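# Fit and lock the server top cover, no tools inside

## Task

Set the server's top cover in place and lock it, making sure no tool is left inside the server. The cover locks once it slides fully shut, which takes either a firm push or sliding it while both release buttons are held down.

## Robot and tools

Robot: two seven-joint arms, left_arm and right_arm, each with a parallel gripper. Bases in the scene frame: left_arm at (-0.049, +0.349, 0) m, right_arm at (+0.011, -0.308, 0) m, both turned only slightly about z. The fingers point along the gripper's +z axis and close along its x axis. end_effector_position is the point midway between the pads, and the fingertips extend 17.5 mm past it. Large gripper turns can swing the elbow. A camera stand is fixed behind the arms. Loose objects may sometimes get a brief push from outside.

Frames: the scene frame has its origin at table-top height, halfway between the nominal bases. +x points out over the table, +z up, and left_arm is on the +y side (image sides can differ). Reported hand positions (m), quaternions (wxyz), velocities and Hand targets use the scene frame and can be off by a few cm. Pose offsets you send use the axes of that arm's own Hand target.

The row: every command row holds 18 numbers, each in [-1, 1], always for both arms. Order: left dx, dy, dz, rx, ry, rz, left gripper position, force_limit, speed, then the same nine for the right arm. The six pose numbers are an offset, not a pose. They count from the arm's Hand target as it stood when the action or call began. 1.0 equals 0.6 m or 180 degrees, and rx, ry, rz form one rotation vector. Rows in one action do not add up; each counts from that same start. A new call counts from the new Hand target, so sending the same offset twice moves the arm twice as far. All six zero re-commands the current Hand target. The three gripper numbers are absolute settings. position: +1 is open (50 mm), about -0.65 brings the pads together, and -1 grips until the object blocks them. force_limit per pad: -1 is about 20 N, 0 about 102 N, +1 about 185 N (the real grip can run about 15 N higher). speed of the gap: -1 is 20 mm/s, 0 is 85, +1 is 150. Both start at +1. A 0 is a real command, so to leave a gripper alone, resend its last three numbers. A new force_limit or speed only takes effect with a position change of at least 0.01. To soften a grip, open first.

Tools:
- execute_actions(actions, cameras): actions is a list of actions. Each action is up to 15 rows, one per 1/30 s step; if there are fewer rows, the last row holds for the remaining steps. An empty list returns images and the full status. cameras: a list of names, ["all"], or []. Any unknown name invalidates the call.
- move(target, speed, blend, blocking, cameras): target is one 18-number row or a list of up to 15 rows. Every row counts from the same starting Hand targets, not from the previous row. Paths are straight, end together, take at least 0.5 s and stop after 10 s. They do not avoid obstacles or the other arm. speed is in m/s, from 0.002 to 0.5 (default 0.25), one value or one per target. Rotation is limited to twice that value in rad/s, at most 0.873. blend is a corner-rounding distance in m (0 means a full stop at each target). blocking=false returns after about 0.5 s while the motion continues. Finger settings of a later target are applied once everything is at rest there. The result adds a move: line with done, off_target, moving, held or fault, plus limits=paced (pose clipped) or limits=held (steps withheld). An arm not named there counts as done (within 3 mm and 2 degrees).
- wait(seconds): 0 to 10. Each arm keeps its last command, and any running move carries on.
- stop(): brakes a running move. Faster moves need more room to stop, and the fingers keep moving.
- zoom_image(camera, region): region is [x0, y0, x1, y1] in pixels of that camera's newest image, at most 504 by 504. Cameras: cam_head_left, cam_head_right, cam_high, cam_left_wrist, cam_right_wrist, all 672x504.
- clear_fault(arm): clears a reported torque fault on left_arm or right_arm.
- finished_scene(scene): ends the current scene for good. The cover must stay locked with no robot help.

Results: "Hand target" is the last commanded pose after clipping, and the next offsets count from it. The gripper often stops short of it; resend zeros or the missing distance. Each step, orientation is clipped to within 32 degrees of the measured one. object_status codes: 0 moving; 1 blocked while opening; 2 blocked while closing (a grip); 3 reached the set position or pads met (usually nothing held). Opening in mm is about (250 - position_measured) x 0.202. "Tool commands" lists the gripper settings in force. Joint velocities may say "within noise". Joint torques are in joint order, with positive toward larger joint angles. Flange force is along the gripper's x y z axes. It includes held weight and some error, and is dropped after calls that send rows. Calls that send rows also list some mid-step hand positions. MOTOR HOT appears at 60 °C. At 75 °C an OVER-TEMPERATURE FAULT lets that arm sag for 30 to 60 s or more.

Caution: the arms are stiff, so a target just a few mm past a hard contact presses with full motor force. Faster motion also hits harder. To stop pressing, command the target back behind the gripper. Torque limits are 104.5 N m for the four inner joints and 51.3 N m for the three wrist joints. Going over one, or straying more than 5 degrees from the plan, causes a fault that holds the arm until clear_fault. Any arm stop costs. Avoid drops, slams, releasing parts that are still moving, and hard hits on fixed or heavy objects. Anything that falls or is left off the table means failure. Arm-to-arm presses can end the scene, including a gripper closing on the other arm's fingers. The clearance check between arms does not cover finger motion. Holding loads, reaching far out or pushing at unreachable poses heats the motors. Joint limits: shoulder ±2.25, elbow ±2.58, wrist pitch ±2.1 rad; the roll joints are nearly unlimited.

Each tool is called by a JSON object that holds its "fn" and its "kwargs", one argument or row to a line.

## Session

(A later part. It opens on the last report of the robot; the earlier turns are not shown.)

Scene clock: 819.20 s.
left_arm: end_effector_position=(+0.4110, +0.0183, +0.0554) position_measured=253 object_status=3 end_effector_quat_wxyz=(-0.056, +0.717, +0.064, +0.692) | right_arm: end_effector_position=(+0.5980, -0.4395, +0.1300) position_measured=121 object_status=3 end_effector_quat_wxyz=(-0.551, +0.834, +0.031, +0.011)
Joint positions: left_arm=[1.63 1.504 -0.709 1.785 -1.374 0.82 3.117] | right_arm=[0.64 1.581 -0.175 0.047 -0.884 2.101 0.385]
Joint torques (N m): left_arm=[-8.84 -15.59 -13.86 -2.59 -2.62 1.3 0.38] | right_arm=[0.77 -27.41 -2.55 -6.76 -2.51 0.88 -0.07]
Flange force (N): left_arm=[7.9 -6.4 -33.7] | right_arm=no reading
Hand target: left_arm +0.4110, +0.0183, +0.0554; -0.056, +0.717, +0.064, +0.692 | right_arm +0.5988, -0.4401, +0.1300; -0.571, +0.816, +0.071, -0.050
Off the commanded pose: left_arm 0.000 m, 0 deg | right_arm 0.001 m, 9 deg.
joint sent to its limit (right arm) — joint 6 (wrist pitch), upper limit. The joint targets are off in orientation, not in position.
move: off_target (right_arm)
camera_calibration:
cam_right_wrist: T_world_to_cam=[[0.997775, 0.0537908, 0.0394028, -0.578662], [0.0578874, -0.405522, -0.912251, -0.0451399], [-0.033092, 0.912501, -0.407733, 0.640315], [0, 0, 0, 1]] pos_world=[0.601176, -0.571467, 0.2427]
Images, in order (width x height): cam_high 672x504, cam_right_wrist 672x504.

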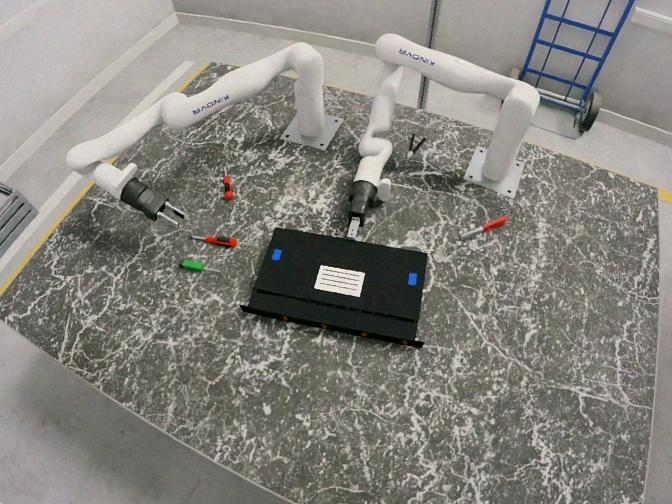

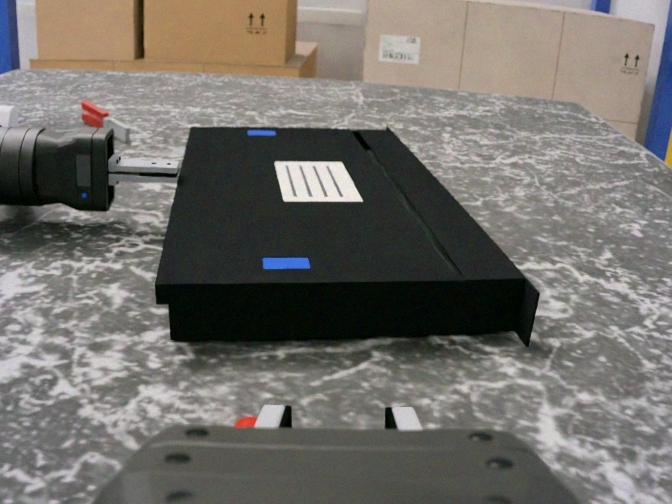

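{"fn": "move", "kwargs": {
  "target": [0.0003, 0, 0.0075, 0, 0, 0, -1, 0.3, -0.5, 0, 0, 0, 0, 0, 0, 0.208, -0.7, -1],
  "speed": 0.012,
  "cameras": ["cam_right_wrist", "cam_high"]
}}

{"fn": "zoom_image", "kwargs": {
  "camera": "cam_high",
  "region": [230, 210, 450, 360]
}}

{"fn": "zoom_image", "kwargs": {
  "camera": "cam_right_wrist",
  "region": [130, 95, 550, 355]
}}

Scene clock: 823.43 s.
left_arm: end_effector_position=(+0.4154, +0.0190, +0.0555) position_measured=253 object_status=3 end_effector_quat_wxyz=(-0.056, +0.717, +0.064, +0.692) | right_arm: end_effector_position=(+0.5980, -0.4395, +0.1300) position_measured=121 object_status=3 end_effector_quat_wxyz=(-0.551, +0.834, +0.031, +0.011)
Joint positions: left_arm=[1.622 1.507 -0.714 1.782 -1.382 0.814 3.121] | right_arm=[0.64 1.581 -0.175 0.047 -0.884 2.101 0.385]
Joint torques (N m): left_arm=[-21.3 -13.1 -21.14 -9.22 -6.05 -1.42 0.54] | right_arm=[0.77 -27.34 -2.54 -6.81 -2.53 0.91 -0.06]
Flange force (N): left_arm=[16.1 -19.8 -80.2] | right_arm=no reading
Hand target: left_arm +0.4155, +0.0191, +0.0555; -0.056, +0.717, +0.064, +0.692 | right_arm +0.5988, -0.4401, +0.1300; -0.571, +0.816, +0.071, -0.050
Off the commanded pose: left_arm 0.000 m, 0 deg | right_arm 0.001 m, 9 deg.
joint sent to its limit (right arm) — joint 6 (wrist pitch), upper limit. The joint targets are off in orientation, not in position.
move: off_target (right_arm)
camera_calibration:
cam_right_wrist: T_world_to_cam=[[0.997769, 0.0538302, 0.0394925, -0.578658], [0.0579854, -0.405518, -0.912246, -0.0451971], [-0.0330915, 0.912501, -0.407734, 0.640315], [0, 0, 0, 1]] pos_world=[0.601177, -0.571467, 0.2427]
Images, in order (width x height): cam_high 672x504, cam_right_wrist 672x504.

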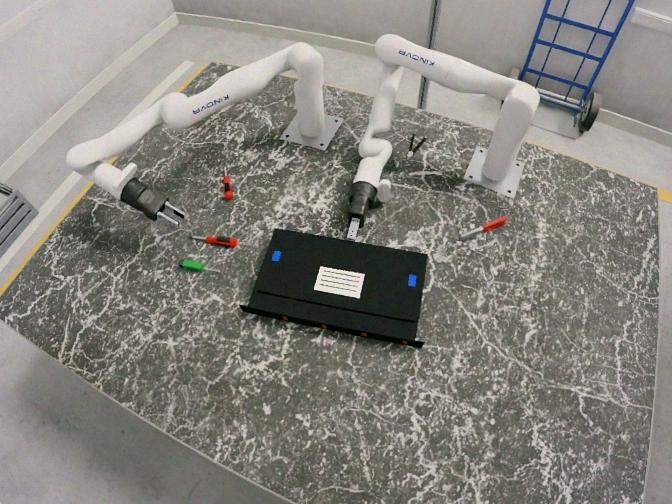

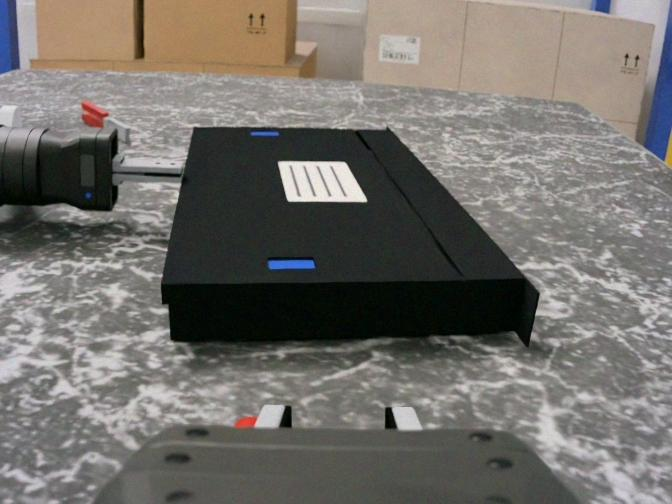

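Scaled by 2.291 from the camera's 672x504 image, which has a finer 960x720 frame.

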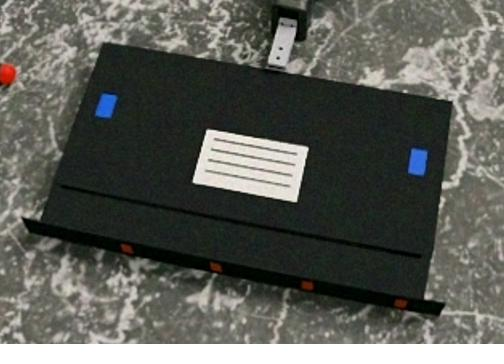

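Scaled by 1.200.

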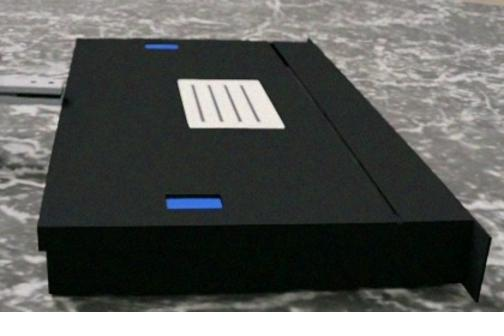

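{"fn": "move", "kwargs": {
  "target": [0.0003, 0, 0.0075, 0, 0, 0, -1, 0.3, -0.5, 0, 0, 0, 0, 0, 0, 0.208, -0.7, -1],
  "speed": 0.01,
  "cameras": ["cam_right_wrist", "cam_high"]
}}

{"fn": "zoom_image", "kwargs": {
  "camera": "cam_high",
  "region": [230, 210, 450, 360]
}}

{"fn": "zoom_image", "kwargs": {
  "camera": "cam_right_wrist",
  "region": [130, 95, 550, 355]
}}

Scene clock: 827.70 s.
left_arm: end_effector_position=(+0.4202, +0.0199, +0.0555) position_measured=253 object_status=3 end_effector_quat_wxyz=(-0.056, +0.717, +0.064, +0.692) | right_arm: end_effector_position=(+0.5980, -0.4395, +0.1300) position_measured=121 object_status=3 end_effector_quat_wxyz=(-0.551, +0.834, +0.031, +0.011)
Joint positions: left_arm=[1.614 1.51 -0.721 1.779 -1.391 0.807 3.126] | right_arm=[0.64 1.581 -0.175 0.047 -0.884 2.101 0.385]
Joint torques (N m): left_arm=[-3.5 -16.46 -10.24 4.29 0.91 3.51 0.24] | right_arm=[0.82 -27.31 -2.53 -6.81 -2.51 0.91 -0.12]
Flange force (N): left_arm=[1.4 6.9 -5.4] | right_arm=no reading
Hand target: left_arm +0.4199, +0.0198, +0.0555; -0.056, +0.717, +0.064, +0.692 | right_arm +0.5988, -0.4401, +0.1300; -0.571, +0.816, +0.071, -0.050
Off the commanded pose: left_arm 0.000 m, 0 deg | right_arm 0.001 m, 9 deg.
joint sent to its limit (right arm) — joint 6 (wrist pitch), upper limit. The joint targets are off in orientation, not in position.
move: off_target (right_arm)
camera_calibration:
cam_right_wrist: T_world_to_cam=[[0.997769, 0.0538302, 0.0394925, -0.578658], [0.0579854, -0.405518, -0.912246, -0.0451971], [-0.0330915, 0.912501, -0.407734, 0.640315], [0, 0, 0, 1]] pos_world=[0.601177, -0.571467, 0.2427]
Images, in order (width x height): cam_high 672x504, cam_right_wrist 672x504.

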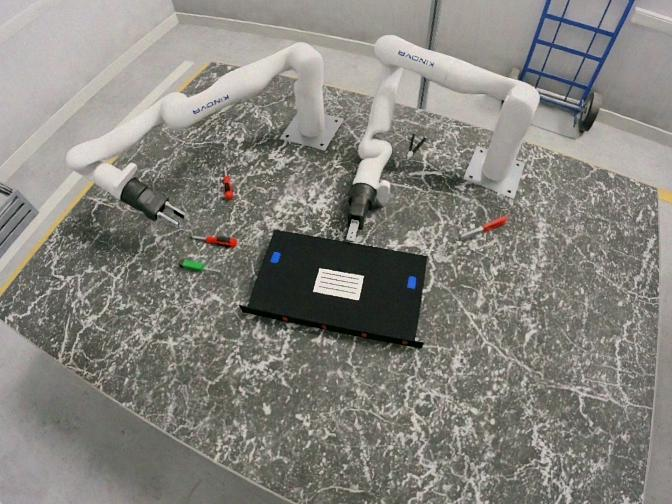

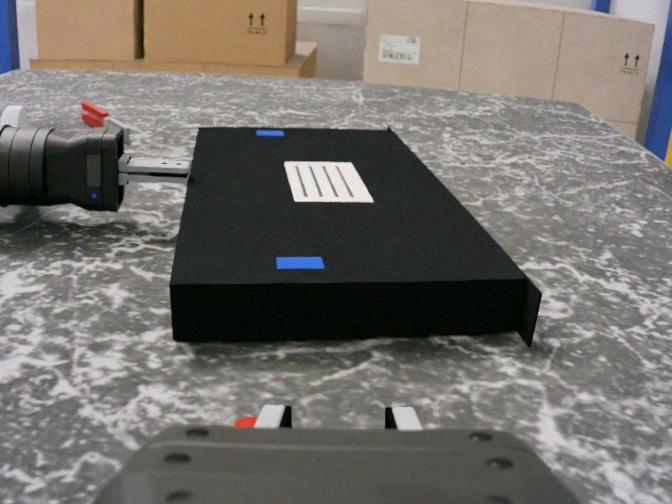

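Scaled by 2.291 from the camera's 672x504 image, which has a finer 960x720 frame.

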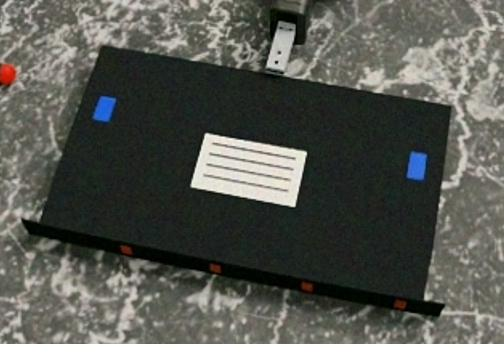

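Scaled by 1.200.

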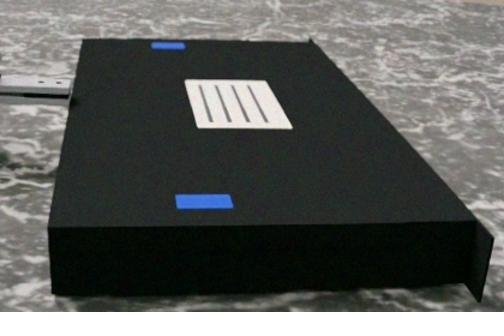

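{"fn": "move", "kwargs": {
  "target": [-0.0017, 0, -0.05, 0, 0, 0, -1, 0.3, -0.5, 0, 0, 0, 0, 0, 0, 0.208, -0.7, -1],
  "speed": 0.08,
  "cameras": ["cam_high", "cam_right_wrist", "cam_head_left"]
}}

Scene clock: 837.20 s.
left_arm: end_effector_position=(+0.3903, +0.0147, +0.0555) position_measured=253 object_status=3 end_effector_quat_wxyz=(-0.056, +0.717, +0.064, +0.692) | right_arm: end_effector_position=(+0.5980, -0.4395, +0.1300) position_measured=121 object_status=3 end_effector_quat_wxyz=(-0.551, +0.834, +0.031, +0.011)
Joint positions: left_arm=[1.665 1.491 -0.681 1.795 -1.334 0.849 3.094] | right_arm=[0.64 1.581 -0.175 0.047 -0.884 2.101 0.385]
Joint torques (N m): left_arm=[1.86 -17.99 -8.06 2.11 -0.08 3.69 0.23] | right_arm=[0.8 -27.33 -2.55 -6.8 -2.52 0.89 -0.08]
Flange force (N): left_arm=[0.7 3.3 4.1] | right_arm=no reading
Hand target: left_arm +0.3903, +0.0147, +0.0555; -0.056, +0.717, +0.064, +0.692 | right_arm +0.5988, -0.4401, +0.1300; -0.571, +0.816, +0.071, -0.050
Off the commanded pose: left_arm 0.000 m, 0 deg | right_arm 0.001 m, 9 deg.
joint sent to its limit (right arm) — joint 6 (wrist pitch), upper limit. The joint targets are off in orientation, not in position.
move: off_target (right_arm)
camera_calibration:
cam_right_wrist: T_world_to_cam=[[0.997774, 0.0537944, 0.0393998, -0.578659], [0.0578892, -0.405605, -0.912213, -0.0451977], [-0.0330912, 0.912464, -0.407817, 0.640314], [0, 0, 0, 1]] pos_world=[0.601176, -0.571467, 0.2427]
Images, in order (width x height): cam_head_left 672x504, cam_high 672x504, cam_right_wrist 672x504.

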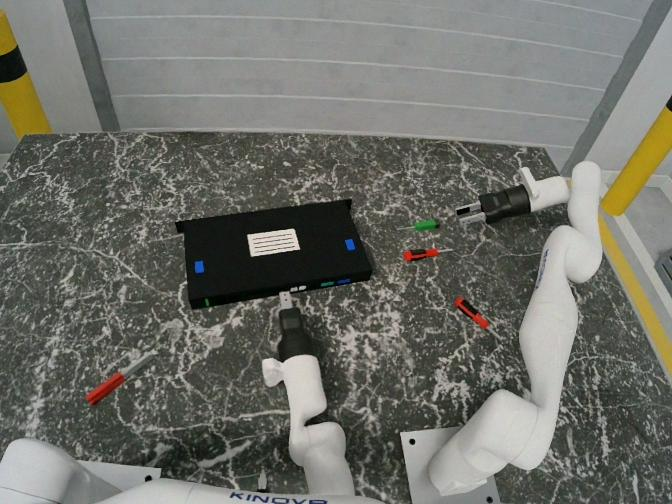

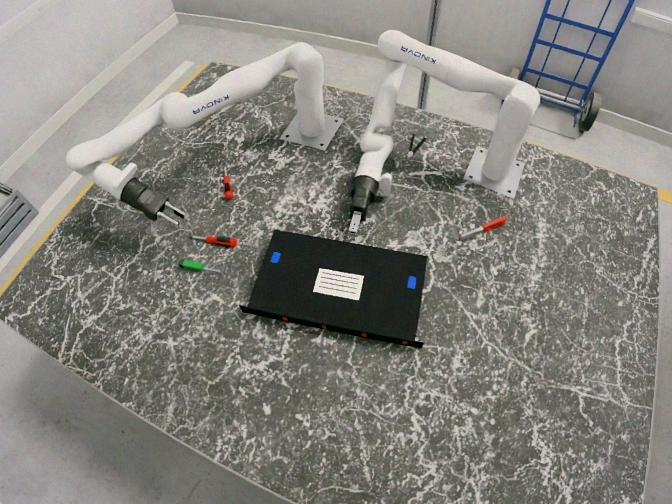

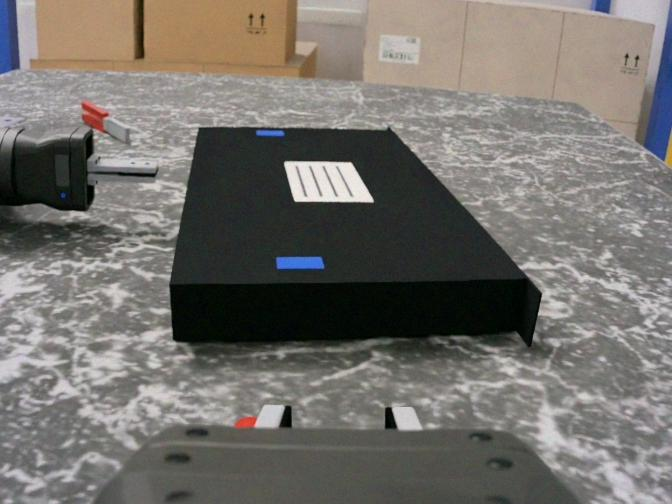

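{"fn": "finished_scene", "kwargs": {
  "scene": 2
}}

The scene is finished: the task was done.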